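## Task

A scrub sponge rests on a cardboard box on the third shelf of the supply shelving, counting the bottom shelf as shelf one. Move that cardboard box into the top tray of the cart. When done, the sponge must still be on that same shelf and must not overhang its front edge, and every other item on that shelf must also remain on it. The robot must not fall or be left tilted, or the task fails.

## Robot and tools

ROBOT. A Dexmate Vega in simulation: a wheeled base (two steering front wheels, a passive rear caster), a torso that folds in a Z through three joints (hip, knee, waist), a head with pan and two tilts, and two 7-joint arms with two-finger grippers. Cameras: head_camera (896x560), left_wrist_camera and right_wrist_camera (672x420). Viewed from above it is about 0.70 m long and 0.63 m wide; its front edge is 0.35 m ahead of the base origin. It starts in the torso preset stand. Occasionally a loose object gets nudged by something outside the robot.

FRAMES. Base frame: origin on the floor at the turning point, x forward, y left, z up, metres. Hand positions (left_hand, right_hand) and the chest point are reported in it; a hand point sits between the fingers, 0.033 m short of the closed tips. Odometry frame is where the base frame was when the scene began; base_odometry counts wheel rotation only, so slip looks like travel.

TOOL move. Every argument is optional; with no action it just reports state and images. An action uses base, joints or both (plus optional speeds or min_time_s), or target on its own. Motions in one action start together.
- base: an object with exactly one key, a relative offset from where the base is now. translate_m: metres, -2 to 2, positive forward. strafe_m: metres, -2 to 2, positive left (heading may drift ~0.02 rad). rotate_rad: radians, -3.2 to 3.2, positive counter-clockwise seen from above. Wheels re-aim first (up to 1.1 s) when direction changes.
- joints: an object mapping joint names to absolute targets in radians. Torso: torso_hip_rad 0 to 1.57, torso_knee_rad 0 to 3.141, torso_waist_rad -1.57 to 1.57 (chest forward lean = knee - hip - waist). Per arm, left_/right_ shoulder_pitch, shoulder_yaw, upper_arm_roll, elbow, forearm_roll, wrist_pitch, wrist_yaw (each _rad); left shoulder pitch positive lowers the arm, right shoulder pitch negative lowers it; left wrist pitch positive tips the hand down, right negative. Gripper left_gripper_rad / right_gripper_rad 0 (closed) to 0.785 per finger. Head: head_pan_rad -2.792 to 2.792, head_tilt_rad and head_camera_tilt_rad about -1.48 to 1.48 (camera tilt upper bound 1.378). Torso presets (hip, knee, waist): stand 0.469, 1.617, 1.048; stand_high 0.78, 1.57, 0.44; lean_20 0.52, 1.05, 0.18; lean_45 0.52, 1.05, -0.26; low_lean_45 0, 0, -0.79. Arm fold, in key order shoulder pitch to wrist yaw: left 1, 0.5, -0.6, -2.5, 0, -0.9, 0; right -1, -0.5, 0.6, -2.5, 0, 0.9, 0.
- target: one hand's absolute pose in the base frame: side "left" or "right"; x, y, z in metres (-3 to 3); pitch_deg -30 to 95 (90 points fingers down, 0 level); heading_deg (0 fingers forward, positive counter-clockwise); optional roll_deg (default 0, positive turns the hand clockwise seen from behind); heading and roll -360 to 360; optional line_only true to require a straight path. The planner checks only the robot, not the furniture; it may take a wide arc. Results: reached (within 10 mm, 2 deg), short (repeat the same target if it says part of a move), or refused with a reason.
- speeds: caps for this action's base motion, keys as in base: translate_m and strafe_m 0.04 to 0.3 m/s, rotate_rad 0.1 to 0.6 rad/s.
- min_time_s: 0.1 to 8, the minimum duration of arm and head motions.
- cameras: list from head_camera, left_wrist_camera, right_wrist_camera, all; omitted means all, [] means none.
An unknown key makes the call invalid; an out-of-range value refuses it. After a refusal, or a stop during a call, the remaining move, wait and finished_scene calls in that same reply are skipped.

OTHER TOOLS. wait(seconds 0 to 10, cameras) lets time run and reports. zoom_image(camera, region [x0, y0, x1, y1] in pixels from the top-left, at most 504 by 504) enlarges part of the latest image. read_manual(section "licences") gives URDF licence text only. finished_scene(scene = current scene number) ends the scene irreversibly; the goal must hold with the robot gone.

RESULT LINES. move: done, or the worst status. base_status, joint_status, left_hand_status, right_hand_status per motion: done, off_target (resting away and maybe still pushing), contact_stop (arm pushed near full torque ~0.6 s; the whole arm or torso group halts and keeps its place), time_out, not_followed, unfinished. joint command not followed or pose unreachable: a self-collision guard held an arm back, usually with a cause line. on_its_own: things the robot did unprompted. turned_by_wheels and turned_by_imu: turn since last report; an IMU turn over 0.03 rad after a straight or sideways drive suggests a bump. base_tilt forward/right in degrees (about 2 deg error). Joint torques listed in arm joint order. MOTOR HOT, OVER-TEMPERATURE FAULT, limit_stop_at_motor_heat and torque-fault messages flag overheating or overload. The pictures line names the order of returned images.

GRIPPER. Open fingers make a V: gap about 0.24 x angle - 0.002 m at the hand point, 0.3 x angle - 0.002 at the tips. Soft fingers reach their commanded angle even when holding, so angle does not prove a grasp. Squeeze only as much as needed; heavy objects sag ~0.02 m. A level hand at far reach manages about 4 kg.

AVOID. Tipping the robot (nothing prevents it; it cannot recover). Arms hitting or pressing each other, including a gripper closing on the other hand. Dropping or releasing moving items, slamming, hard pushes. Driving into furniture: the base keeps spinning against it. Torque faults (contact torque at load limits, e.g. wrist joints 21.7 N m) and motor heat from holding loads or pushing at unreachable poses; after any stop, move the arm clear first. Fold arms before going to low_lean_45; in strong leans, straight-hanging arms hit the base. The head can hit the chest if panned with head_tilt_rad above 0 or camera tilt outside -1.1 to 0.9. The robot keeps its last command while you deliberate.

Each tool is called after "Request:" as a command line: name --argument value for each argument, lists and objects as JSON in quotes; but a table of rows of numbers goes row by row, as --pt "numbers of a row", without its own name.

## Session

Request:
move --cameras '["head_camera"]'

Scene clock: 0.00 s.
Joint torques (N m): no reading
base_odometry: x=+0.000 y=+0.000 heading=+0.000
turned_by_wheels: +0.000
turned_by_imu: +0.000
base_tilt: forward=+0.1 right=+0.3
base_status: not commanded
joint_positions: torso_hip_rad=+0.469 torso_knee_rad=+1.617 torso_waist_rad=+1.048 left_shoulder_pitch_rad=+2.208 left_shoulder_yaw_rad=+0.002 left_upper_arm_roll_rad=+0.004 left_elbow_rad=-1.093 left_forearm_roll_rad=+0.009 left_wrist_pitch_rad=-0.495 left_wrist_yaw_rad=+0.018 left_gripper_rad=+0.005 right_shoulder_pitch_rad=-2.195 right_shoulder_yaw_rad=+0.020 right_upper_arm_roll_rad=-0.015 right_elbow_rad=-1.081 right_forearm_roll_rad=+0.002 right_wrist_pitch_rad=+0.504 right_wrist_yaw_rad=-0.019 right_gripper_rad=+0.005 head_pan_rad=+0.000 head_tilt_rad=+0.000 head_camera_tilt_rad=+0.000
joint_status: not commanded
chest: x=-0.0111 y=+0.0000 z=+1.4155 quat_wxyz=(+0.999, +0.000, +0.050, +0.000) (m; base frame)
left_hand: x=+0.1875 y=+0.2317 z=+0.6007 quat_wxyz=(+0.413, +0.002, +0.911, +0.006) pitch_deg=+41.2 heading_deg=+0.7 roll_deg=+1.0 back=up (m; base frame)
right_hand: x=+0.1939 y=-0.2174 z=+0.6016 quat_wxyz=(+0.417, +0.011, +0.909, +0.002) pitch_deg=+40.7 heading_deg=-0.4 roll_deg=+1.0 back=up (m; base frame)
pictures: head_camera

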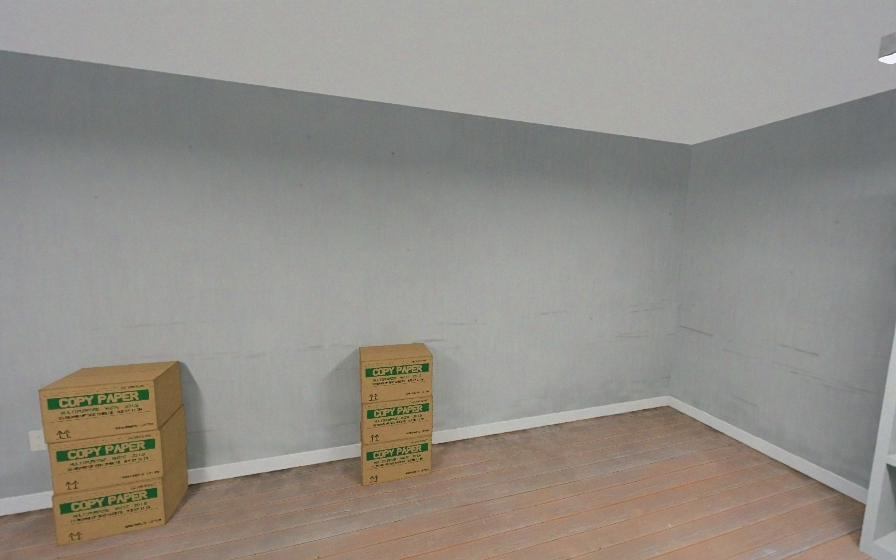

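Request:
move --joints '{"head_pan_rad": -1.2, "head_camera_tilt_rad": 0.3}' --cameras '["head_camera"]'

Request:
move --joints '{"head_pan_rad": -2.4, "head_camera_tilt_rad": 0.3}' --cameras '["head_camera"]'

Request:
move --joints '{"head_pan_rad": 1.5, "head_camera_tilt_rad": 0.3}' --cameras '["head_camera"]'

Scene clock: 1.80 s.
Joint torques (N m): left_arm=[6.97 0.49 1.22 -4.02 -0.12 -3.07 0.11] | right_arm=[-4.62 0.8 -0.13 -3.29 -0.24 2.34 -0.31]
move: done
base_odometry: x=+0.000 y=+0.000 heading=+0.000
turned_by_wheels: +0.000
turned_by_imu: +0.000
base_tilt: forward=+0.2 right=+0.3
base_status: not commanded
joint_positions: torso_hip_rad=+0.469 torso_knee_rad=+1.617 torso_waist_rad=+1.048 left_shoulder_pitch_rad=+2.208 left_shoulder_yaw_rad=+0.002 left_upper_arm_roll_rad=+0.004 left_elbow_rad=-1.093 left_forearm_roll_rad=+0.009 left_wrist_pitch_rad=-0.495 left_wrist_yaw_rad=+0.018 left_gripper_rad=+0.005 right_shoulder_pitch_rad=-2.195 right_shoulder_yaw_rad=+0.020 right_upper_arm_roll_rad=-0.015 right_elbow_rad=-1.081 right_forearm_roll_rad=+0.002 right_wrist_pitch_rad=+0.504 right_wrist_yaw_rad=-0.019 right_gripper_rad=+0.005 head_pan_rad=-1.199 head_tilt_rad=+0.000 head_camera_tilt_rad=+0.299
joint_status: all done
chest: x=-0.0111 y=+0.0000 z=+1.4155 quat_wxyz=(+0.999, +0.000, +0.050, +0.000) (m; base frame)
left_hand: x=+0.1875 y=+0.2317 z=+0.6007 quat_wxyz=(+0.413, +0.002, +0.911, +0.006) pitch_deg=+41.2 heading_deg=+0.7 roll_deg=+1.0 back=up (m; base frame)
right_hand: x=+0.1939 y=-0.2174 z=+0.6016 quat_wxyz=(+0.417, +0.011, +0.909, +0.002) pitch_deg=+40.7 heading_deg=-0.4 roll_deg=+1.0 back=up (m; base frame)
pictures: head_camera
camera_calibration:
head_camera: T_world_to_cam=[[-0.921515, -0.372274, 0.110557, -0.20748], [-0.219184, 0.263578, -0.939407, 1.42228], [0.320576, -0.88991, -0.324488, 0.467664], [0, 0, 0, 1]] pos_world=[-0.0293762, -0.0359422, 1.51079]

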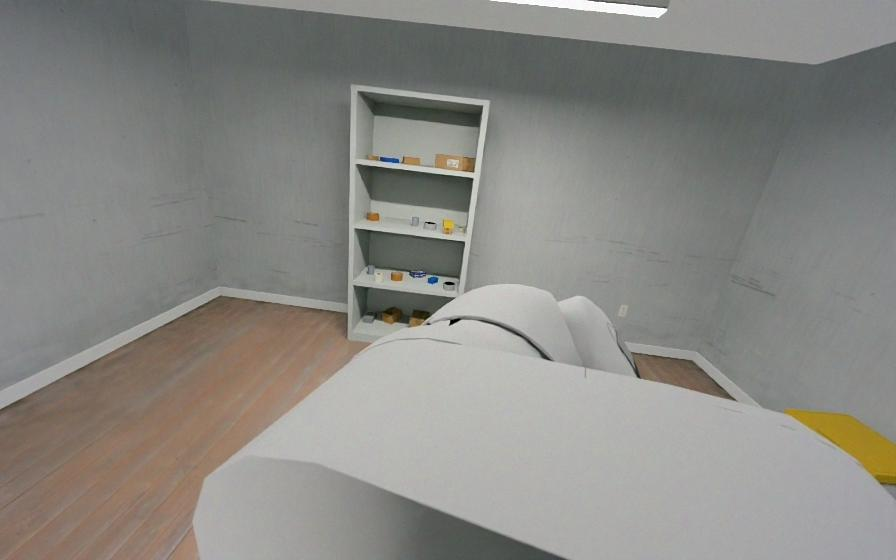

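Scene clock: 3.27 s.
Joint torques (N m): left_arm=[7.98 0.12 0.81 -3.99 -0.1 -2.61 0.07] | right_arm=[-5.15 2.01 1.13 -3.11 0.12 1.63 -0.06]
move: done
base_odometry: x=+0.000 y=+0.000 heading=+0.000
turned_by_wheels: +0.000
turned_by_imu: +0.000
base_tilt: forward=+0.1 right=+0.3
base_status: not commanded
joint_positions: torso_hip_rad=+0.469 torso_knee_rad=+1.617 torso_waist_rad=+1.048 left_shoulder_pitch_rad=+2.208 left_shoulder_yaw_rad=+0.002 left_upper_arm_roll_rad=+0.004 left_elbow_rad=-1.093 left_forearm_roll_rad=+0.009 left_wrist_pitch_rad=-0.495 left_wrist_yaw_rad=+0.018 left_gripper_rad=+0.005 right_shoulder_pitch_rad=-2.195 right_shoulder_yaw_rad=+0.020 right_upper_arm_roll_rad=-0.015 right_elbow_rad=-1.081 right_forearm_roll_rad=+0.002 right_wrist_pitch_rad=+0.504 right_wrist_yaw_rad=-0.019 right_gripper_rad=+0.005 head_pan_rad=-2.399 head_tilt_rad=+0.000 head_camera_tilt_rad=+0.299
joint_status: all done
chest: x=-0.0111 y=+0.0000 z=+1.4155 quat_wxyz=(+0.999, +0.000, +0.050, +0.000) (m; base frame)
left_hand: x=+0.1875 y=+0.2317 z=+0.6007 quat_wxyz=(+0.413, +0.002, +0.911, +0.006) pitch_deg=+41.2 heading_deg=+0.7 roll_deg=+1.0 back=up (m; base frame)
right_hand: x=+0.1939 y=-0.2174 z=+0.6016 quat_wxyz=(+0.417, +0.011, +0.909, +0.002) pitch_deg=+40.7 heading_deg=-0.4 roll_deg=+1.0 back=up (m; base frame)
pictures: head_camera
camera_calibration:
head_camera: T_world_to_cam=[[-0.678014, 0.729994, 0.0860529, -0.152099], [0.104093, 0.211247, -0.971874, 1.49571], [-0.727641, -0.649987, -0.219216, 0.229523], [0, 0, 0, 1]] pos_world=[-0.0918078, -0.0557462, 1.51704]

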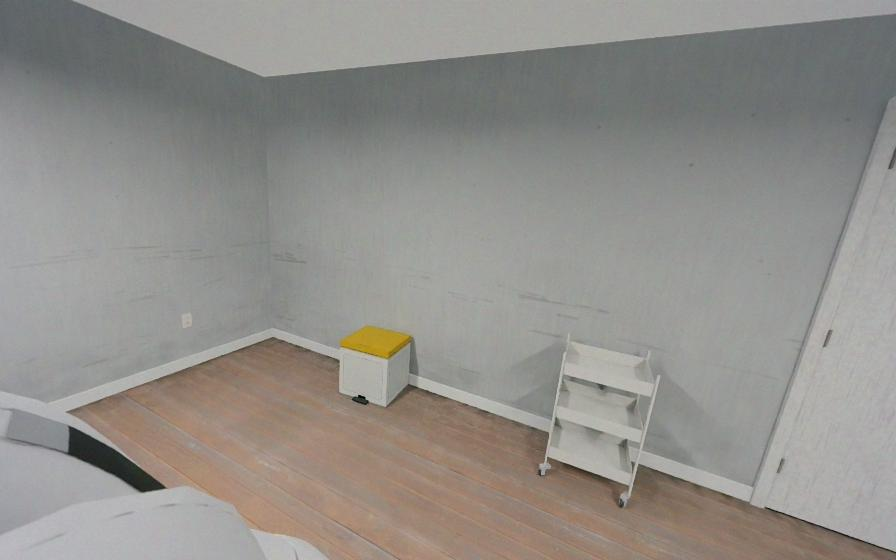

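Scene clock: 6.53 s.
Joint torques (N m): left_arm=[7.6 0.54 1.33 -3.73 -0.07 -2.97 -0.02] | right_arm=[-3.58 -0.93 0.1 -4.74 -0.02 2.34 0.09]
move: done
base_odometry: x=+0.000 y=+0.000 heading=+0.000
turned_by_wheels: +0.000
turned_by_imu: +0.001
base_tilt: forward=+0.2 right=+0.3
base_status: not commanded
joint_positions: torso_hip_rad=+0.469 torso_knee_rad=+1.617 torso_waist_rad=+1.048 left_shoulder_pitch_rad=+2.208 left_shoulder_yaw_rad=+0.002 left_upper_arm_roll_rad=+0.004 left_elbow_rad=-1.093 left_forearm_roll_rad=+0.009 left_wrist_pitch_rad=-0.495 left_wrist_yaw_rad=+0.018 left_gripper_rad=+0.005 right_shoulder_pitch_rad=-2.195 right_shoulder_yaw_rad=+0.020 right_upper_arm_roll_rad=-0.015 right_elbow_rad=-1.081 right_forearm_roll_rad=+0.002 right_wrist_pitch_rad=+0.504 right_wrist_yaw_rad=-0.019 right_gripper_rad=+0.005 head_pan_rad=+1.499 head_tilt_rad=+0.000 head_camera_tilt_rad=+0.299
joint_status: all done
chest: x=-0.0111 y=+0.0000 z=+1.4155 quat_wxyz=(+0.999, +0.000, +0.050, +0.000) (m; base frame)
left_hand: x=+0.1875 y=+0.2317 z=+0.6007 quat_wxyz=(+0.413, +0.002, +0.911, +0.006) pitch_deg=+41.2 heading_deg=+0.7 roll_deg=+1.0 back=up (m; base frame)
right_hand: x=+0.1939 y=-0.2174 z=+0.6016 quat_wxyz=(+0.417, +0.011, +0.909, +0.002) pitch_deg=+40.7 heading_deg=-0.4 roll_deg=+1.0 back=up (m; base frame)
pictures: head_camera
camera_calibration:
head_camera: T_world_to_cam=[[0.994747, -0.0614039, -0.0819016, 0.227864], [-0.0963463, -0.291354, -0.951751, 1.4502], [0.0345788, 0.954642, -0.29574, 0.402676], [0, 0, 0, 1]] pos_world=[-0.10087, 0.0521024, 1.51798]

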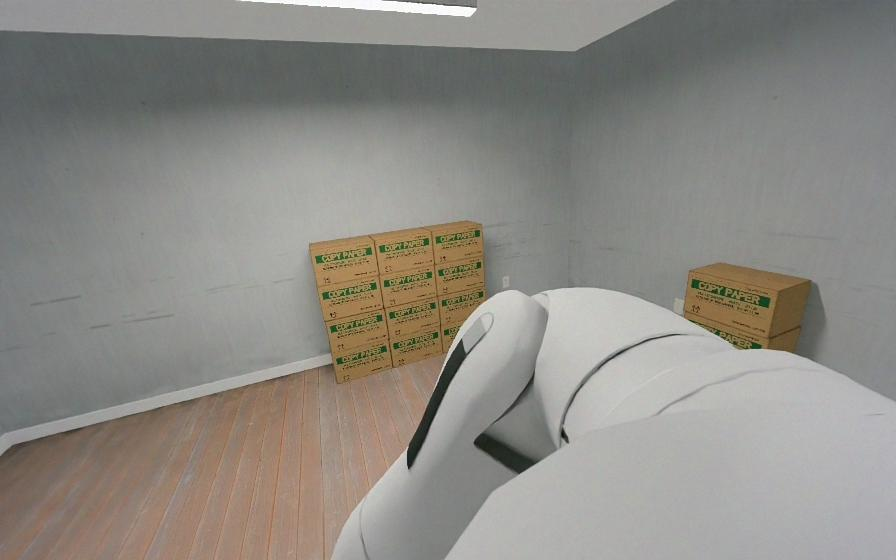

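Request:
move --joints '{"head_pan_rad": -1.2, "head_camera_tilt_rad": 0.2}' --cameras '["head_camera"]'

Request:
zoom_image --camera "head_camera" --region '[340, 150, 500, 250]'

Scene clock: 9.40 s.
Joint torques (N m): left_arm=[8.2 1.77 1.24 -4.4 -0.16 -2.71 0.08] | right_arm=[-3.92 0.48 0.84 -4.5 -0.03 1.76 -0.17]
move: done
base_odometry: x=+0.000 y=+0.000 heading=+0.000
turned_by_wheels: +0.000
turned_by_imu: +0.001
base_tilt: forward=+0.1 right=+0.3
base_status: not commanded
joint_positions: torso_hip_rad=+0.469 torso_knee_rad=+1.617 torso_waist_rad=+1.048 left_shoulder_pitch_rad=+2.208 left_shoulder_yaw_rad=+0.002 left_upper_arm_roll_rad=+0.004 left_elbow_rad=-1.093 left_forearm_roll_rad=+0.009 left_wrist_pitch_rad=-0.495 left_wrist_yaw_rad=+0.018 left_gripper_rad=+0.005 right_shoulder_pitch_rad=-2.195 right_shoulder_yaw_rad=+0.020 right_upper_arm_roll_rad=-0.015 right_elbow_rad=-1.081 right_forearm_roll_rad=+0.002 right_wrist_pitch_rad=+0.504 right_wrist_yaw_rad=-0.019 right_gripper_rad=+0.005 head_pan_rad=-1.199 head_tilt_rad=+0.000 head_camera_tilt_rad=+0.201
joint_status: all done
chest: x=-0.0111 y=+0.0000 z=+1.4155 quat_wxyz=(+0.999, +0.000, +0.050, +0.000) (m; base frame)
left_hand: x=+0.1875 y=+0.2317 z=+0.6007 quat_wxyz=(+0.413, +0.002, +0.911, +0.006) pitch_deg=+41.2 heading_deg=+0.7 roll_deg=+1.0 back=up (m; base frame)
right_hand: x=+0.1939 y=-0.2174 z=+0.6016 quat_wxyz=(+0.417, +0.011, +0.909, +0.002) pitch_deg=+40.7 heading_deg=-0.4 roll_deg=+1.0 back=up (m; base frame)
pictures: head_camera
camera_calibration:
head_camera: T_world_to_cam=[[-0.922081, -0.370588, 0.111497, -0.208872], [-0.187041, 0.174533, -0.966723, 1.46526], [0.338796, -0.912251, -0.230249, 0.329391], [0, 0, 0, 1]] pos_world=[-0.0301285, -0.0326556, 1.51564]

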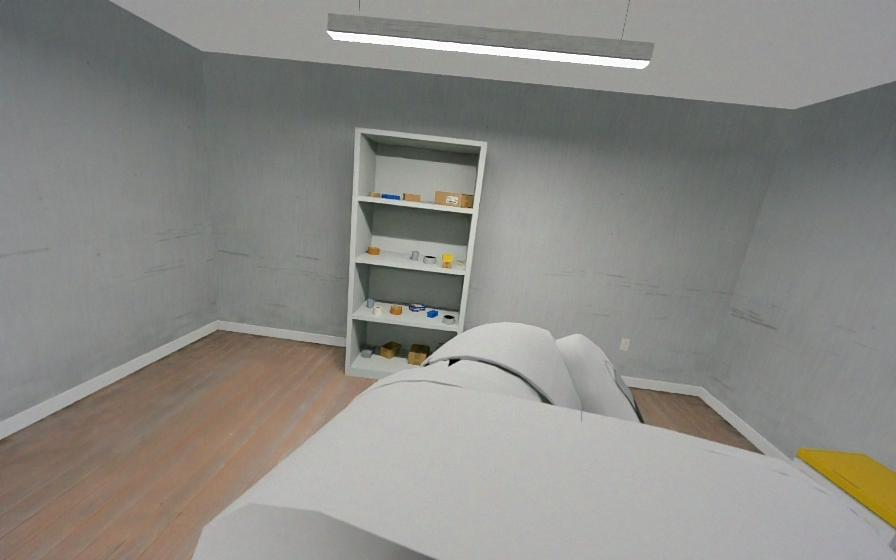

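Scaled by 3.150 from the camera's 896x560 image, which has a finer 960x600 frame.

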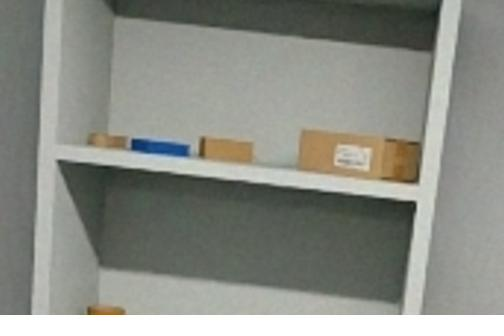

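Request:
move --base '{"rotate_rad": -1.085}' --joints '{"head_pan_rad": 0.0, "head_camera_tilt_rad": 0.3}' --cameras '[]'

Request:
move --base '{"translate_m": 1.75}' --cameras '[]'

Request:
move --base '{"rotate_rad": -0.225}'

Request:
zoom_image --camera "head_camera" --region '[400, 200, 896, 560]'

Scene clock: 14.77 s.
Joint torques (N m): left_arm=[6.56 1.2 0.98 -3.8 -0.07 -2.76 0.13] | right_arm=[-5.22 -0.19 0.76 -3.7 -0.1 2.54 -0.11]
move: done
base_odometry: x=+0.000 y=+0.000 heading=-1.084
turned_by_wheels: -1.084
turned_by_imu: -1.054
base_tilt: forward=+0.2 right=+0.3
base_status: done
joint_positions: torso_hip_rad=+0.469 torso_knee_rad=+1.617 torso_waist_rad=+1.048 left_shoulder_pitch_rad=+2.208 left_shoulder_yaw_rad=+0.002 left_upper_arm_roll_rad=+0.004 left_elbow_rad=-1.093 left_forearm_roll_rad=+0.009 left_wrist_pitch_rad=-0.495 left_wrist_yaw_rad=+0.018 left_gripper_rad=+0.005 right_shoulder_pitch_rad=-2.195 right_shoulder_yaw_rad=+0.020 right_upper_arm_roll_rad=-0.015 right_elbow_rad=-1.081 right_forearm_roll_rad=+0.002 right_wrist_pitch_rad=+0.504 right_wrist_yaw_rad=-0.019 right_gripper_rad=+0.005 head_pan_rad=-0.001 head_tilt_rad=+0.000 head_camera_tilt_rad=+0.299
joint_status: all done
chest: x=-0.0111 y=+0.0000 z=+1.4155 quat_wxyz=(+0.999, +0.000, +0.050, +0.000) (m; base frame)
left_hand: x=+0.1875 y=+0.2317 z=+0.6007 quat_wxyz=(+0.413, +0.002, +0.911, +0.006) pitch_deg=+41.2 heading_deg=+0.7 roll_deg=+1.0 back=up (m; base frame)
right_hand: x=+0.1939 y=-0.2174 z=+0.6016 quat_wxyz=(+0.417, +0.011, +0.909, +0.002) pitch_deg=+40.7 heading_deg=-0.4 roll_deg=+1.0 back=up (m; base frame)
pictures: none
No camera images: "cameras" was empty.

Scene clock: 22.43 s.
Joint torques (N m): left_arm=[7.24 1.41 0.96 -4.01 -0.06 -2.58 0.22] | right_arm=[-4.49 -0.08 0.11 -4.7 0.07 2.56 -0.01]
move: done
base_odometry: x=+0.814 y=-1.549 heading=-1.085
turned_by_wheels: -0.001
turned_by_imu: -0.009
base_tilt: forward=+0.1 right=+0.4
base_status: done
joint_positions: torso_hip_rad=+0.469 torso_knee_rad=+1.617 torso_waist_rad=+1.048 left_shoulder_pitch_rad=+2.208 left_shoulder_yaw_rad=+0.002 left_upper_arm_roll_rad=+0.004 left_elbow_rad=-1.093 left_forearm_roll_rad=+0.009 left_wrist_pitch_rad=-0.495 left_wrist_yaw_rad=+0.018 left_gripper_rad=+0.005 right_shoulder_pitch_rad=-2.195 right_shoulder_yaw_rad=+0.020 right_upper_arm_roll_rad=-0.015 right_elbow_rad=-1.081 right_forearm_roll_rad=+0.002 right_wrist_pitch_rad=+0.504 right_wrist_yaw_rad=-0.019 right_gripper_rad=+0.005 head_pan_rad=-0.001 head_tilt_rad=+0.000 head_camera_tilt_rad=+0.299
joint_status: not commanded
chest: x=-0.0111 y=+0.0000 z=+1.4155 quat_wxyz=(+0.999, +0.000, +0.050, +0.000) (m; base frame)
left_hand: x=+0.1875 y=+0.2317 z=+0.6007 quat_wxyz=(+0.413, +0.002, +0.911, +0.006) pitch_deg=+41.2 heading_deg=+0.7 roll_deg=+1.0 back=up (m; base frame)
right_hand: x=+0.1939 y=-0.2174 z=+0.6016 quat_wxyz=(+0.417, +0.011, +0.909, +0.002) pitch_deg=+40.7 heading_deg=-0.4 roll_deg=+1.0 back=up (m; base frame)
pictures: none
No camera images: "cameras" was empty.

Scene clock: 24.97 s.
Joint torques (N m): left_arm=[8 0.28 1.31 -4.14 -0.03 -2.2 -0.06] | right_arm=[-4.78 1.01 -0.74 -5.46 -0.3 2.5 0.11]
move: done
base_odometry: x=+0.815 y=-1.549 heading=-1.310
turned_by_wheels: -0.225
turned_by_imu: -0.219
base_tilt: forward=+0.1 right=+0.3
base_status: done
joint_positions: torso_hip_rad=+0.469 torso_knee_rad=+1.617 torso_waist_rad=+1.048 left_shoulder_pitch_rad=+2.208 left_shoulder_yaw_rad=+0.002 left_upper_arm_roll_rad=+0.004 left_elbow_rad=-1.093 left_forearm_roll_rad=+0.009 left_wrist_pitch_rad=-0.495 left_wrist_yaw_rad=+0.018 left_gripper_rad=+0.005 right_shoulder_pitch_rad=-2.195 right_shoulder_yaw_rad=+0.020 right_upper_arm_roll_rad=-0.015 right_elbow_rad=-1.081 right_forearm_roll_rad=+0.002 right_wrist_pitch_rad=+0.504 right_wrist_yaw_rad=-0.019 right_gripper_rad=+0.005 head_pan_rad=-0.001 head_tilt_rad=+0.000 head_camera_tilt_rad=+0.299
joint_status: not commanded
chest: x=-0.0111 y=+0.0000 z=+1.4155 quat_wxyz=(+0.999, +0.000, +0.050, +0.000) (m; base frame)
left_hand: x=+0.1875 y=+0.2317 z=+0.6007 quat_wxyz=(+0.413, +0.002, +0.911, +0.006) pitch_deg=+41.2 heading_deg=+0.7 roll_deg=+1.1 back=up (m; base frame)
right_hand: x=+0.1939 y=-0.2174 z=+0.6016 quat_wxyz=(+0.417, +0.011, +0.909, +0.002) pitch_deg=+40.7 heading_deg=-0.4 roll_deg=+1.0 back=up (m; base frame)
pictures: head_camera, left_wrist_camera, right_wrist_camera
camera_calibration:
head_camera: T_world_to_cam=[[0.0111972, -0.999796, 0.0168287, 0.00447333], [-0.384934, -0.0198426, -0.922731, 1.38456], [0.922876, 0.00385406, -0.385078, 0.604632], [0, 0, 0, 1]] pos_world=[-0.0250858, 0.0296154, 1.51033]
left_wrist_camera: T_world_to_cam=[[0.00337361, -0.999858, 0.0165, 0.217317], [-0.724272, -0.0138201, -0.689376, 0.615887], [0.689506, -0.00962479, -0.724216, 0.461484], [0, 0, 0, 1]] pos_world=[0.12714, 0.23024, 0.755207]
right_wrist_camera: T_world_to_cam=[[-0.0448475, -0.998492, 0.0316659, -0.235321], [-0.760186, 0.0135438, -0.649564, 0.592564], [0.648156, -0.0532033, -0.759647, 0.474803], [0, 0, 0, 1]] pos_world=[0.132159, -0.217731, 0.753042]

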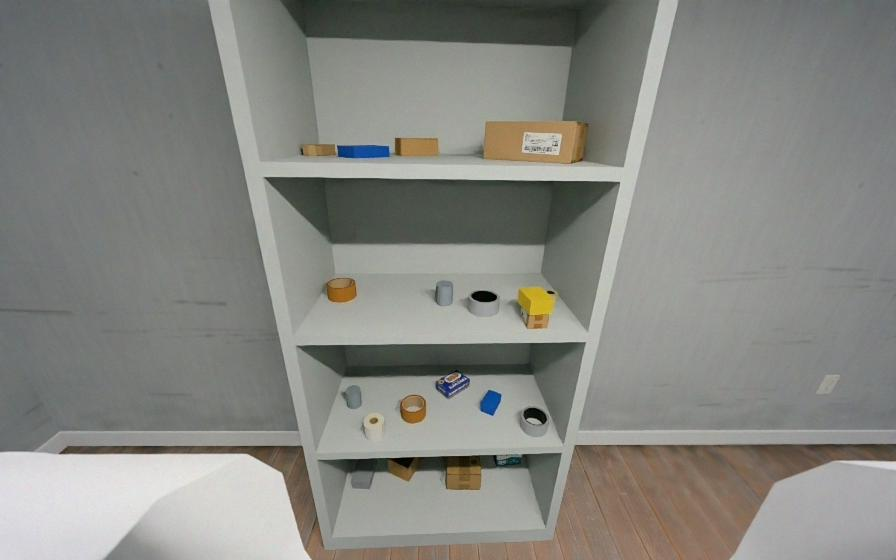

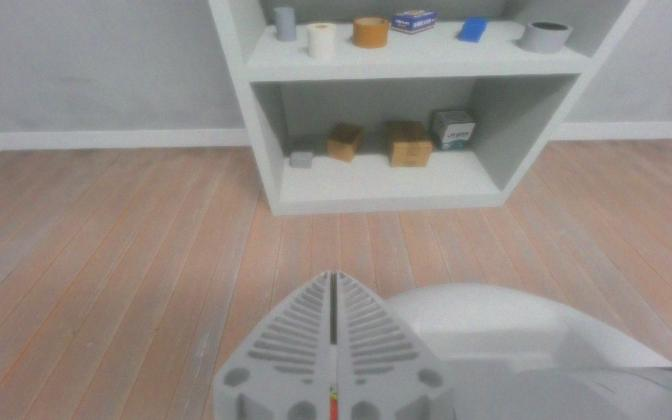

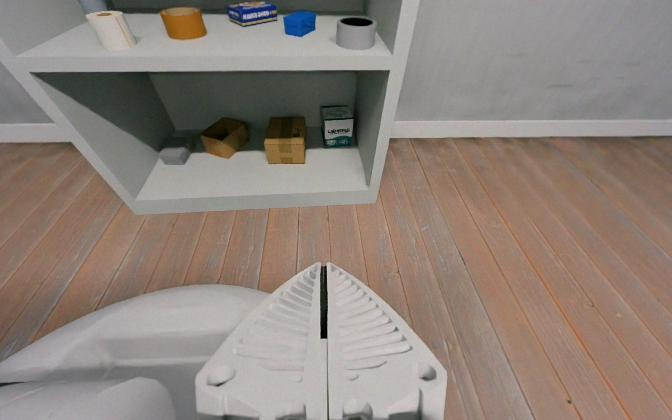

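Scaled by 1.016 from the camera's 896x560 image, which has a finer 960x600 frame.

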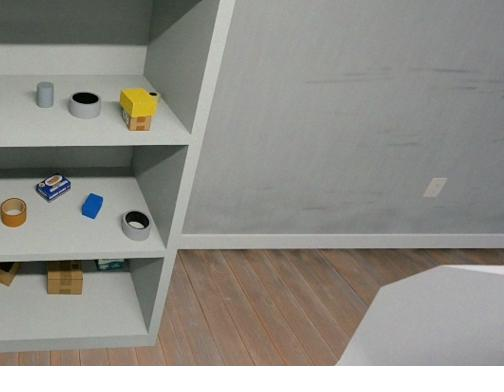

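Request:
zoom_image --camera "head_camera" --region '[430, 260, 610, 350]'

Scaled by 2.800 from the camera's 896x560 image, which has a finer 960x600 frame.

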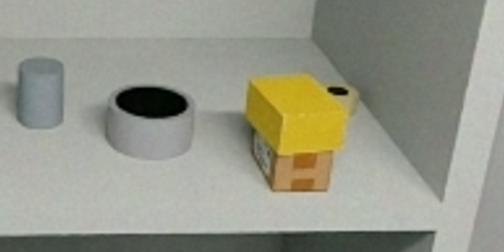

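Request:
move --target '{"side":"right","x":0.38,"y":-0.25,"z":1.15,"pitch_deg":35,"heading_deg":0}'

Request:
move --base '{"translate_m": 0.25}' --joints '{"right_gripper_rad":0.6}'

Scene clock: 26.63 s.
Joint torques (N m): left_arm=[7.89 0.63 0.96 -4.04 -0.03 -2.97 0.03] | right_arm=[-3.8 1.54 0.68 -5.17 -0.41 2.72 -0.2]
move: refused
base_odometry: x=+0.815 y=-1.549 heading=-1.310
turned_by_wheels: +0.000
turned_by_imu: +0.000
base_tilt: forward=+0.1 right=+0.3
base_status: not commanded
joint_positions: torso_hip_rad=+0.469 torso_knee_rad=+1.617 torso_waist_rad=+1.048 left_shoulder_pitch_rad=+2.208 left_shoulder_yaw_rad=+0.002 left_upper_arm_roll_rad=+0.004 left_elbow_rad=-1.093 left_forearm_roll_rad=+0.009 left_wrist_pitch_rad=-0.495 left_wrist_yaw_rad=+0.018 left_gripper_rad=+0.005 right_shoulder_pitch_rad=-2.195 right_shoulder_yaw_rad=+0.020 right_upper_arm_roll_rad=-0.015 right_elbow_rad=-1.081 right_forearm_roll_rad=+0.002 right_wrist_pitch_rad=+0.504 right_wrist_yaw_rad=-0.019 right_gripper_rad=+0.005 head_pan_rad=-0.001 head_tilt_rad=+0.000 head_camera_tilt_rad=+0.299
joint_status: not commanded
chest: x=-0.0111 y=+0.0000 z=+1.4155 quat_wxyz=(+0.999, +0.000, +0.050, +0.000) (m; base frame)
left_hand: x=+0.1875 y=+0.2317 z=+0.6007 quat_wxyz=(+0.413, +0.002, +0.911, +0.006) pitch_deg=+41.2 heading_deg=+0.7 roll_deg=+1.1 back=up (m; base frame)
right_hand: x=+0.1939 y=-0.2174 z=+0.6016 quat_wxyz=(+0.417, +0.011, +0.909, +0.002) pitch_deg=+40.7 heading_deg=-0.4 roll_deg=+1.0 back=up (m; base frame)
right_hand_status: refused: the best posture that gets there brings the right upper arm within 0.0 cm of the right forearm (limit 2.6). Nothing moved.
pictures: head_camera, left_wrist_camera, right_wrist_camera
camera_calibration:
head_camera: T_world_to_cam=[[0.0111972, -0.999796, 0.0168287, 0.00447333], [-0.384934, -0.0198426, -0.922731, 1.38456], [0.922876, 0.00385406, -0.385078, 0.604632], [0, 0, 0, 1]] pos_world=[-0.0250858, 0.0296154, 1.51033]
left_wrist_camera: T_world_to_cam=[[0.00337361, -0.999858, 0.0165, 0.217317], [-0.724272, -0.0138201, -0.689376, 0.615887], [0.689506, -0.00962479, -0.724216, 0.461484], [0, 0, 0, 1]] pos_world=[0.12714, 0.23024, 0.755207]
right_wrist_camera: T_world_to_cam=[[-0.0448475, -0.998492, 0.0316659, -0.235321], [-0.760186, 0.0135438, -0.649564, 0.592564], [0.648156, -0.0532033, -0.759647, 0.474803], [0, 0, 0, 1]] pos_world=[0.132159, -0.217731, 0.753042]

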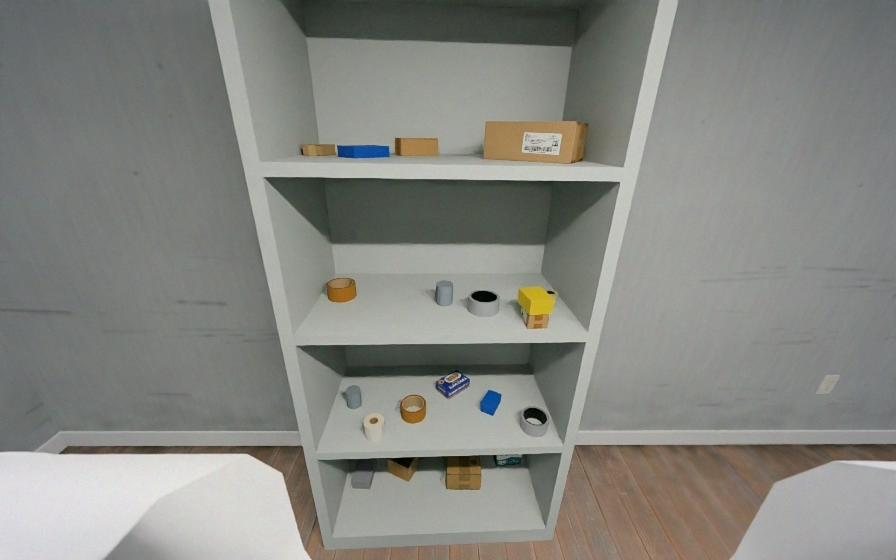

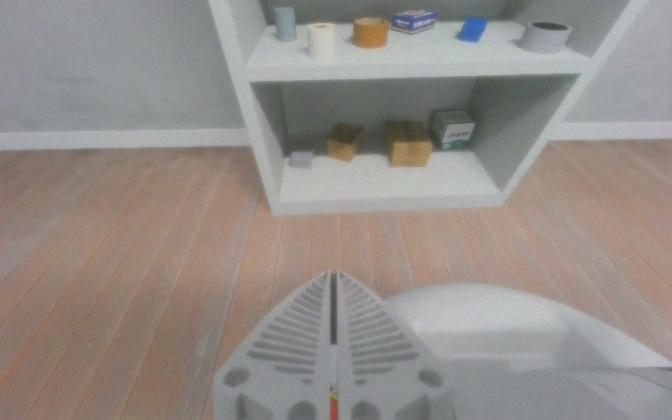

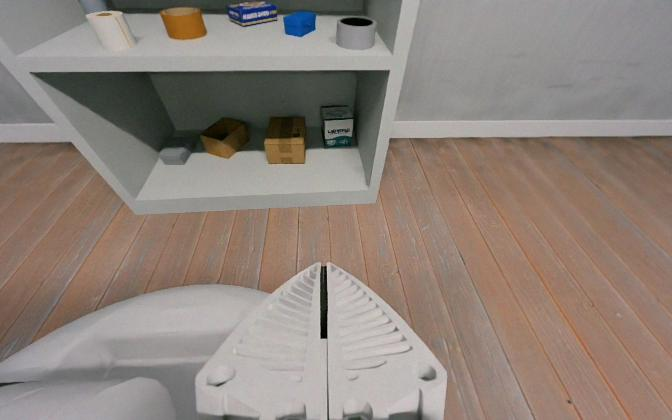

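not run: a stop came earlier in this reply.

Request:
move --target '{"side":"right","x":0.5,"y":-0.25,"z":1.15,"pitch_deg":25,"heading_deg":0}' --cameras '[]'

Request:
move --base '{"translate_m": 0.2}' --joints '{"right_gripper_rad":0.6}'

Scene clock: 33.83 s.
Joint torques (N m): left_arm=[7.3 -0.16 1.11 -4.11 -0.09 -3.07 0.01] | right_arm=[-0.02 -3.6 9.75 -7.12 -1.14 1.18 -0.33]
move: done
base_odometry: x=+0.815 y=-1.549 heading=-1.310
turned_by_wheels: +0.000
turned_by_imu: +0.002
base_tilt: forward=+0.1 right=+0.3
base_status: not commanded
joint_positions: torso_hip_rad=+0.469 torso_knee_rad=+1.617 torso_waist_rad=+1.048 left_shoulder_pitch_rad=+2.208 left_shoulder_yaw_rad=+0.002 left_upper_arm_roll_rad=+0.004 left_elbow_rad=-1.093 left_forearm_roll_rad=+0.009 left_wrist_pitch_rad=-0.495 left_wrist_yaw_rad=+0.018 left_gripper_rad=+0.005 right_shoulder_pitch_rad=-2.603 right_shoulder_yaw_rad=-1.455 right_upper_arm_roll_rad=+0.754 right_elbow_rad=-2.641 right_forearm_roll_rad=+1.575 right_wrist_pitch_rad=-0.099 right_wrist_yaw_rad=-0.999 right_gripper_rad=+0.005 head_pan_rad=-0.001 head_tilt_rad=+0.000 head_camera_tilt_rad=+0.299
joint_status: not commanded
chest: x=-0.0111 y=+0.0000 z=+1.4155 quat_wxyz=(+0.999, +0.000, +0.050, +0.000) (m; base frame)
left_hand: x=+0.1875 y=+0.2317 z=+0.6007 quat_wxyz=(+0.413, +0.002, +0.911, +0.006) pitch_deg=+41.2 heading_deg=+0.7 roll_deg=+1.1 back=up (m; base frame)
right_hand: x=+0.5017 y=-0.2541 z=+1.1501 quat_wxyz=(+0.539, +0.003, +0.842, -0.002) pitch_deg=+24.8 heading_deg=-0.4 roll_deg=+0.0 back=up (m; base frame)
right_hand_status: reached (checked arc [a long move; over the whole arc the hand travels 1.22 m to end 0.63 m from its start, up to 0.43 m off the straight line; right_forearm_roll_rad turns most, 1.58 rad; on the way or at its end the hand turns up to 42 deg from its attitude at the start], planned for 5.3 s): 4 mm and 0.4 deg off.
pictures: none
No camera images: "cameras" was empty.

Scene clock: 36.40 s.
Joint torques (N m): left_arm=[7.29 0.99 0.95 -3.79 0.08 -2.68 0.11] | right_arm=[1.26 -4.28 10.63 -6.34 -1.43 1.58 -0.18]
move: done
base_odometry: x=+0.866 y=-1.742 heading=-1.311
turned_by_wheels: -0.001
turned_by_imu: -0.002
base_tilt: forward=+0.1 right=+0.3
base_status: done
joint_positions: torso_hip_rad=+0.469 torso_knee_rad=+1.617 torso_waist_rad=+1.048 left_shoulder_pitch_rad=+2.208 left_shoulder_yaw_rad=+0.002 left_upper_arm_roll_rad=+0.004 left_elbow_rad=-1.093 left_forearm_roll_rad=+0.009 left_wrist_pitch_rad=-0.495 left_wrist_yaw_rad=+0.018 left_gripper_rad=+0.005 right_shoulder_pitch_rad=-2.604 right_shoulder_yaw_rad=-1.460 right_upper_arm_roll_rad=+0.756 right_elbow_rad=-2.646 right_forearm_roll_rad=+1.580 right_wrist_pitch_rad=-0.101 right_wrist_yaw_rad=-1.003 right_gripper_rad=+0.600 head_pan_rad=-0.001 head_tilt_rad=+0.000 head_camera_tilt_rad=+0.299
joint_status: all done
chest: x=-0.0110 y=+0.0000 z=+1.4155 quat_wxyz=(+0.999, +0.000, +0.050, +0.000) (m; base frame)
left_hand: x=+0.1875 y=+0.2317 z=+0.6007 quat_wxyz=(+0.413, +0.002, +0.911, +0.006) pitch_deg=+41.2 heading_deg=+0.7 roll_deg=+1.1 back=up (m; base frame)
right_hand: x=+0.5000 y=-0.2502 z=+1.1496 quat_wxyz=(+0.537, +0.000, +0.844, +0.000) pitch_deg=+25.0 heading_deg=+0.0 roll_deg=+0.0 back=up (m; base frame)
pictures: head_camera, left_wrist_camera, right_wrist_camera
camera_calibration:
head_camera: T_world_to_cam=[[0.0111994, -0.999796, 0.0168286, 0.00447132], [-0.385056, -0.0198438, -0.92268, 1.38456], [0.922825, 0.00385348, -0.385199, 0.604629], [0, 0, 0, 1]] pos_world=[-0.0248863, 0.0296154, 1.51033]
left_wrist_camera: T_world_to_cam=[[0.00337395, -0.999858, 0.0165003, 0.217317], [-0.724272, -0.0138205, -0.689376, 0.615888], [0.689506, -0.00962478, -0.724216, 0.461484], [0, 0, 0, 1]] pos_world=[0.12714, 0.23024, 0.755207]
right_wrist_camera: T_world_to_cam=[[-0.0384623, -0.998629, 0.0355054, -0.279319], [-0.556847, -0.0080833, -0.830575, 1.28277], [0.829724, -0.0517169, -0.555773, 0.366146], [0, 0, 0, 1]] pos_world=[0.399766, -0.249631, 1.27885]

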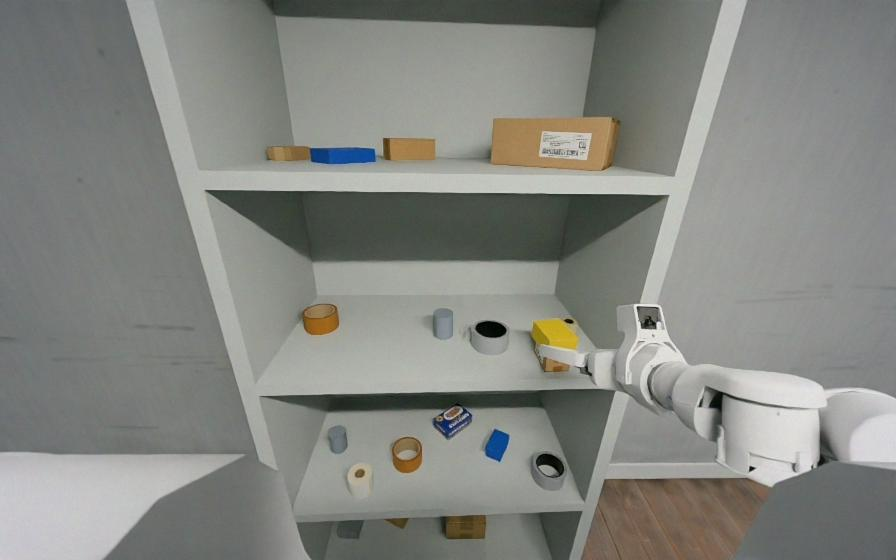

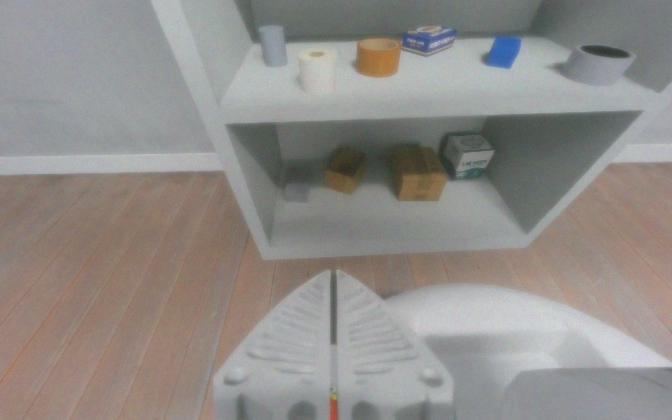

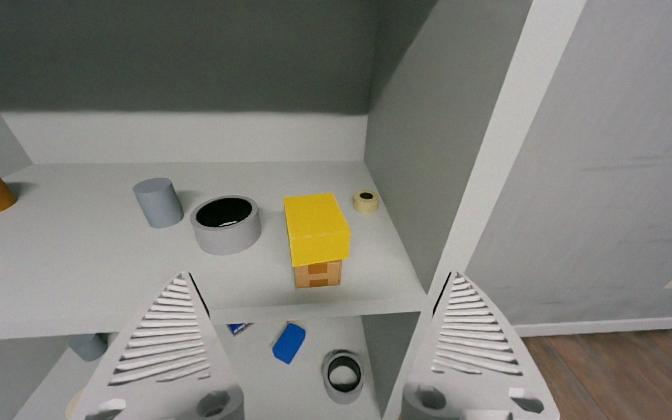

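Request:
move --target '{"side":"right","x":0.57,"y":-0.26,"z":1.09,"pitch_deg":22,"heading_deg":10}'

Request:
zoom_image --camera "right_wrist_camera" --region '[200, 130, 460, 330]'

Scene clock: 42.40 s.
Joint torques (N m): left_arm=[7.83 1.83 1.26 -4.06 0.05 -3.38 0.15] | right_arm=[14.92 -5.62 6.55 -0.88 -1.09 3.48 0.13]
move: done
base_odometry: x=+0.866 y=-1.742 heading=-1.311
turned_by_wheels: +0.000
turned_by_imu: +0.002
base_tilt: forward=+0.2 right=+0.3
base_status: not commanded
joint_positions: torso_hip_rad=+0.469 torso_knee_rad=+1.617 torso_waist_rad=+1.048 left_shoulder_pitch_rad=+2.208 left_shoulder_yaw_rad=+0.002 left_upper_arm_roll_rad=+0.004 left_elbow_rad=-1.093 left_forearm_roll_rad=+0.009 left_wrist_pitch_rad=-0.495 left_wrist_yaw_rad=+0.018 left_gripper_rad=+0.005 right_shoulder_pitch_rad=-2.230 right_shoulder_yaw_rad=-1.523 right_upper_arm_roll_rad=+0.250 right_elbow_rad=-2.307 right_forearm_roll_rad=+1.402 right_wrist_pitch_rad=+0.023 right_wrist_yaw_rad=-0.567 right_gripper_rad=+0.600 head_pan_rad=-0.001 head_tilt_rad=+0.000 head_camera_tilt_rad=+0.299
joint_status: not commanded
chest: x=-0.0110 y=+0.0000 z=+1.4155 quat_wxyz=(+0.999, +0.000, +0.050, +0.000) (m; base frame)
left_hand: x=+0.1875 y=+0.2317 z=+0.6007 quat_wxyz=(+0.413, +0.002, +0.911, +0.006) pitch_deg=+41.2 heading_deg=+0.7 roll_deg=+1.1 back=up (m; base frame)
right_hand: x=+0.5694 y=-0.2600 z=+1.0900 quat_wxyz=(+0.557, -0.071, +0.826, +0.049) pitch_deg=+22.1 heading_deg=+9.9 roll_deg=+0.0 back=up (m; base frame)
right_hand_status: reached (straight line, planned for 2.3 s): 1 mm and 0.1 deg off.
pictures: head_camera, left_wrist_camera, right_wrist_camera
camera_calibration:
head_camera: T_world_to_cam=[[0.0111994, -0.999796, 0.0168286, 0.00447132], [-0.385056, -0.0198438, -0.92268, 1.38456], [0.922825, 0.00385348, -0.385199, 0.604629], [0, 0, 0, 1]] pos_world=[-0.0248863, 0.0296154, 1.51033]
left_wrist_camera: T_world_to_cam=[[0.00337395, -0.999858, 0.0165003, 0.217317], [-0.724272, -0.0138205, -0.689376, 0.615888], [0.689506, -0.00962478, -0.724216, 0.461484], [0, 0, 0, 1]] pos_world=[0.12714, 0.23024, 0.755207]
right_wrist_camera: T_world_to_cam=[[0.13252, -0.990637, 0.0328166, -0.376668], [-0.503889, -0.0958436, -0.858435, 1.24914], [0.853542, 0.0972237, -0.511872, 0.252258], [0, 0, 0, 1]] pos_world=[0.464029, -0.277945, 1.21379]

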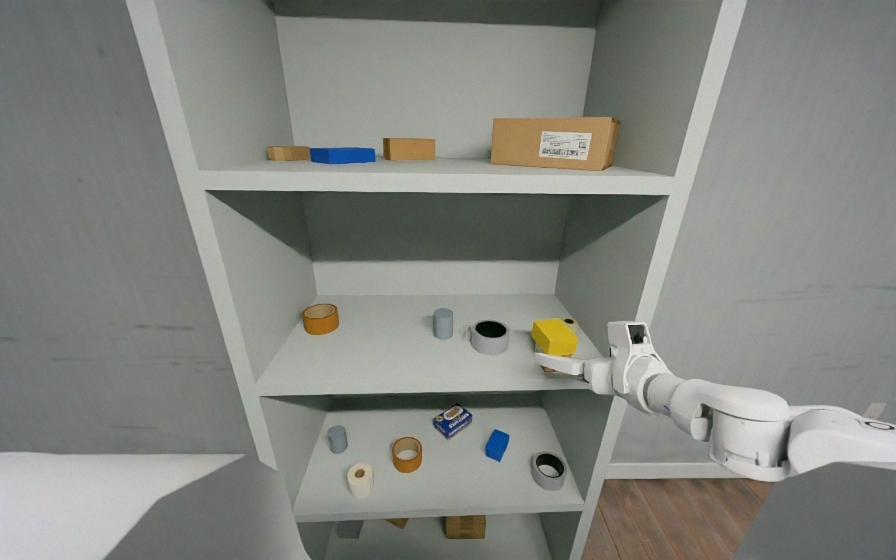

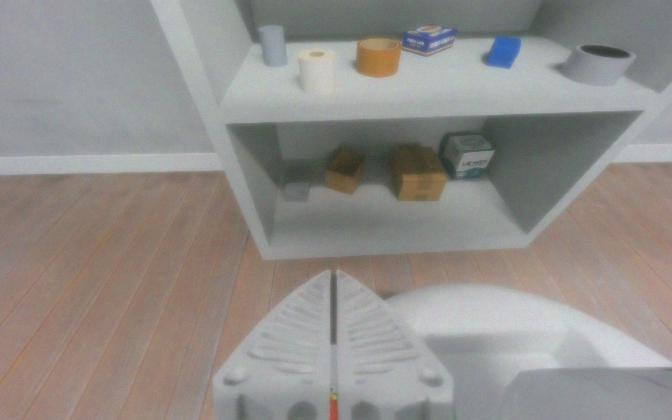

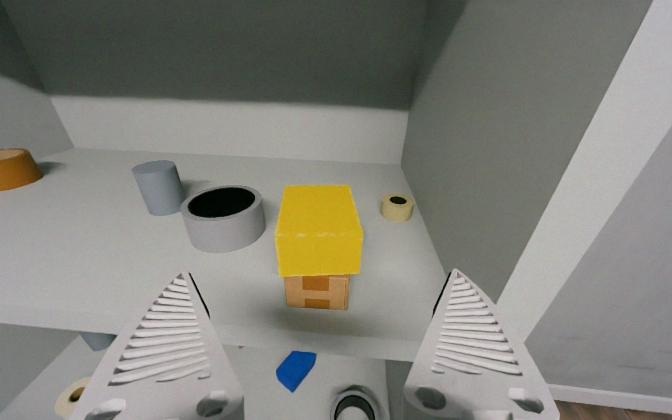

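Scaled by 1.938 from the camera's 672x420 image, which has a finer 960x600 frame.

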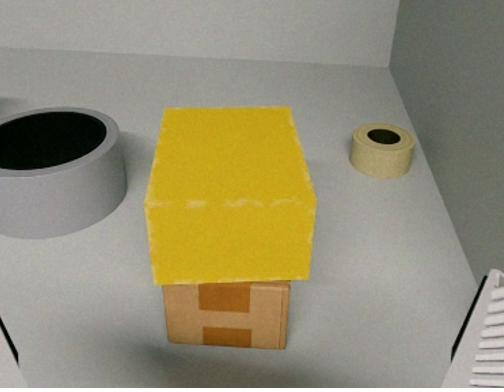

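Request:
move --joints '{"right_gripper_rad":0.46}' --cameras '[]'

Request:
move --target '{"side":"right","x":0.69,"y":-0.239,"z":1.06,"pitch_deg":22,"heading_deg":10}' --cameras '["right_wrist_camera"]'

Scene clock: 44.17 s.
Joint torques (N m): left_arm=[7.02 1.43 1.03 -3.83 0.03 -2.66 0.14] | right_arm=[14.99 -8.36 6.13 -0.67 -1.14 2.78 0.04]
move: done
base_odometry: x=+0.866 y=-1.742 heading=-1.311
turned_by_wheels: +0.000
turned_by_imu: +0.000
base_tilt: forward=+0.2 right=+0.3
base_status: not commanded
joint_positions: torso_hip_rad=+0.469 torso_knee_rad=+1.617 torso_waist_rad=+1.048 left_shoulder_pitch_rad=+2.208 left_shoulder_yaw_rad=+0.002 left_upper_arm_roll_rad=+0.004 left_elbow_rad=-1.093 left_forearm_roll_rad=+0.009 left_wrist_pitch_rad=-0.495 left_wrist_yaw_rad=+0.018 left_gripper_rad=+0.005 right_shoulder_pitch_rad=-2.225 right_shoulder_yaw_rad=-1.523 right_upper_arm_roll_rad=+0.245 right_elbow_rad=-2.305 right_forearm_roll_rad=+1.402 right_wrist_pitch_rad=+0.024 right_wrist_yaw_rad=-0.564 right_gripper_rad=+0.460 head_pan_rad=-0.001 head_tilt_rad=+0.000 head_camera_tilt_rad=+0.299
joint_status: all done
chest: x=-0.0110 y=+0.0000 z=+1.4155 quat_wxyz=(+0.999, +0.000, +0.050, +0.000) (m; base frame)
left_hand: x=+0.1875 y=+0.2317 z=+0.6007 quat_wxyz=(+0.413, +0.002, +0.911, +0.006) pitch_deg=+41.2 heading_deg=+0.7 roll_deg=+1.1 back=up (m; base frame)
right_hand: x=+0.5698 y=-0.2600 z=+1.0896 quat_wxyz=(+0.557, -0.072, +0.826, +0.049) pitch_deg=+22.0 heading_deg=+10.0 roll_deg=+0.0 back=up (m; base frame)
pictures: none
No camera images: "cameras" was empty.

Scene clock: 49.10 s.
Joint torques (N m): left_arm=[6.67 -0.51 1.14 -3.91 0.01 -2.41 0.02] | right_arm=[19.92 -5.57 7.31 -4.97 -1 2.07 0.11]
move: done
base_odometry: x=+0.866 y=-1.742 heading=-1.311
turned_by_wheels: +0.000
turned_by_imu: +0.001
base_tilt: forward=+0.2 right=+0.3
base_status: not commanded
joint_positions: torso_hip_rad=+0.469 torso_knee_rad=+1.617 torso_waist_rad=+1.048 left_shoulder_pitch_rad=+2.208 left_shoulder_yaw_rad=+0.002 left_upper_arm_roll_rad=+0.004 left_elbow_rad=-1.093 left_forearm_roll_rad=+0.009 left_wrist_pitch_rad=-0.495 left_wrist_yaw_rad=+0.018 left_gripper_rad=+0.005 right_shoulder_pitch_rad=-1.257 right_shoulder_yaw_rad=-1.079 right_upper_arm_roll_rad=-0.499 right_elbow_rad=-2.004 right_forearm_roll_rad=+1.201 right_wrist_pitch_rad=-0.334 right_wrist_yaw_rad=-0.467 right_gripper_rad=+0.460 head_pan_rad=-0.001 head_tilt_rad=+0.000 head_camera_tilt_rad=+0.299
joint_status: not commanded
chest: x=-0.0110 y=+0.0000 z=+1.4155 quat_wxyz=(+0.999, +0.000, +0.050, +0.000) (m; base frame)
left_hand: x=+0.1875 y=+0.2317 z=+0.6007 quat_wxyz=(+0.413, +0.002, +0.911, +0.006) pitch_deg=+41.2 heading_deg=+0.7 roll_deg=+1.1 back=up (m; base frame)
right_hand: x=+0.6885 y=-0.2399 z=+1.0599 quat_wxyz=(+0.557, -0.072, +0.826, +0.048) pitch_deg=+22.0 heading_deg=+9.9 roll_deg=+0.0 back=up (m; base frame)
right_hand_status: reached (straight line, planned for 3.4 s): 2 mm and 0.1 deg off.
pictures: right_wrist_camera
camera_calibration:
right_wrist_camera: T_world_to_cam=[[0.133102, -0.990541, 0.0333572, -0.372503], [-0.503268, -0.0965438, -0.85872, 1.28495], [0.853818, 0.0975098, -0.511358, 0.132493], [0, 0, 0, 1]] pos_world=[0.583129, -0.257845, 1.18359]

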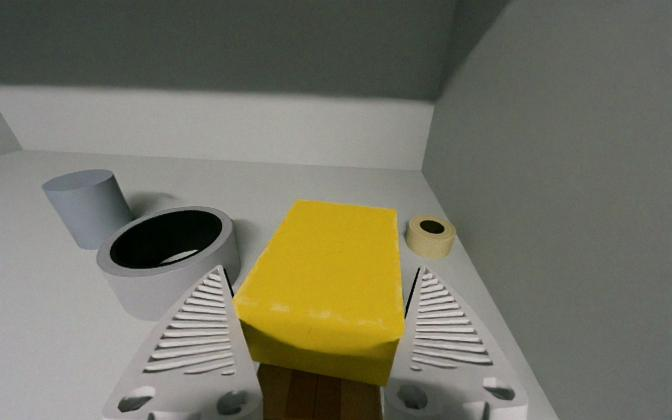

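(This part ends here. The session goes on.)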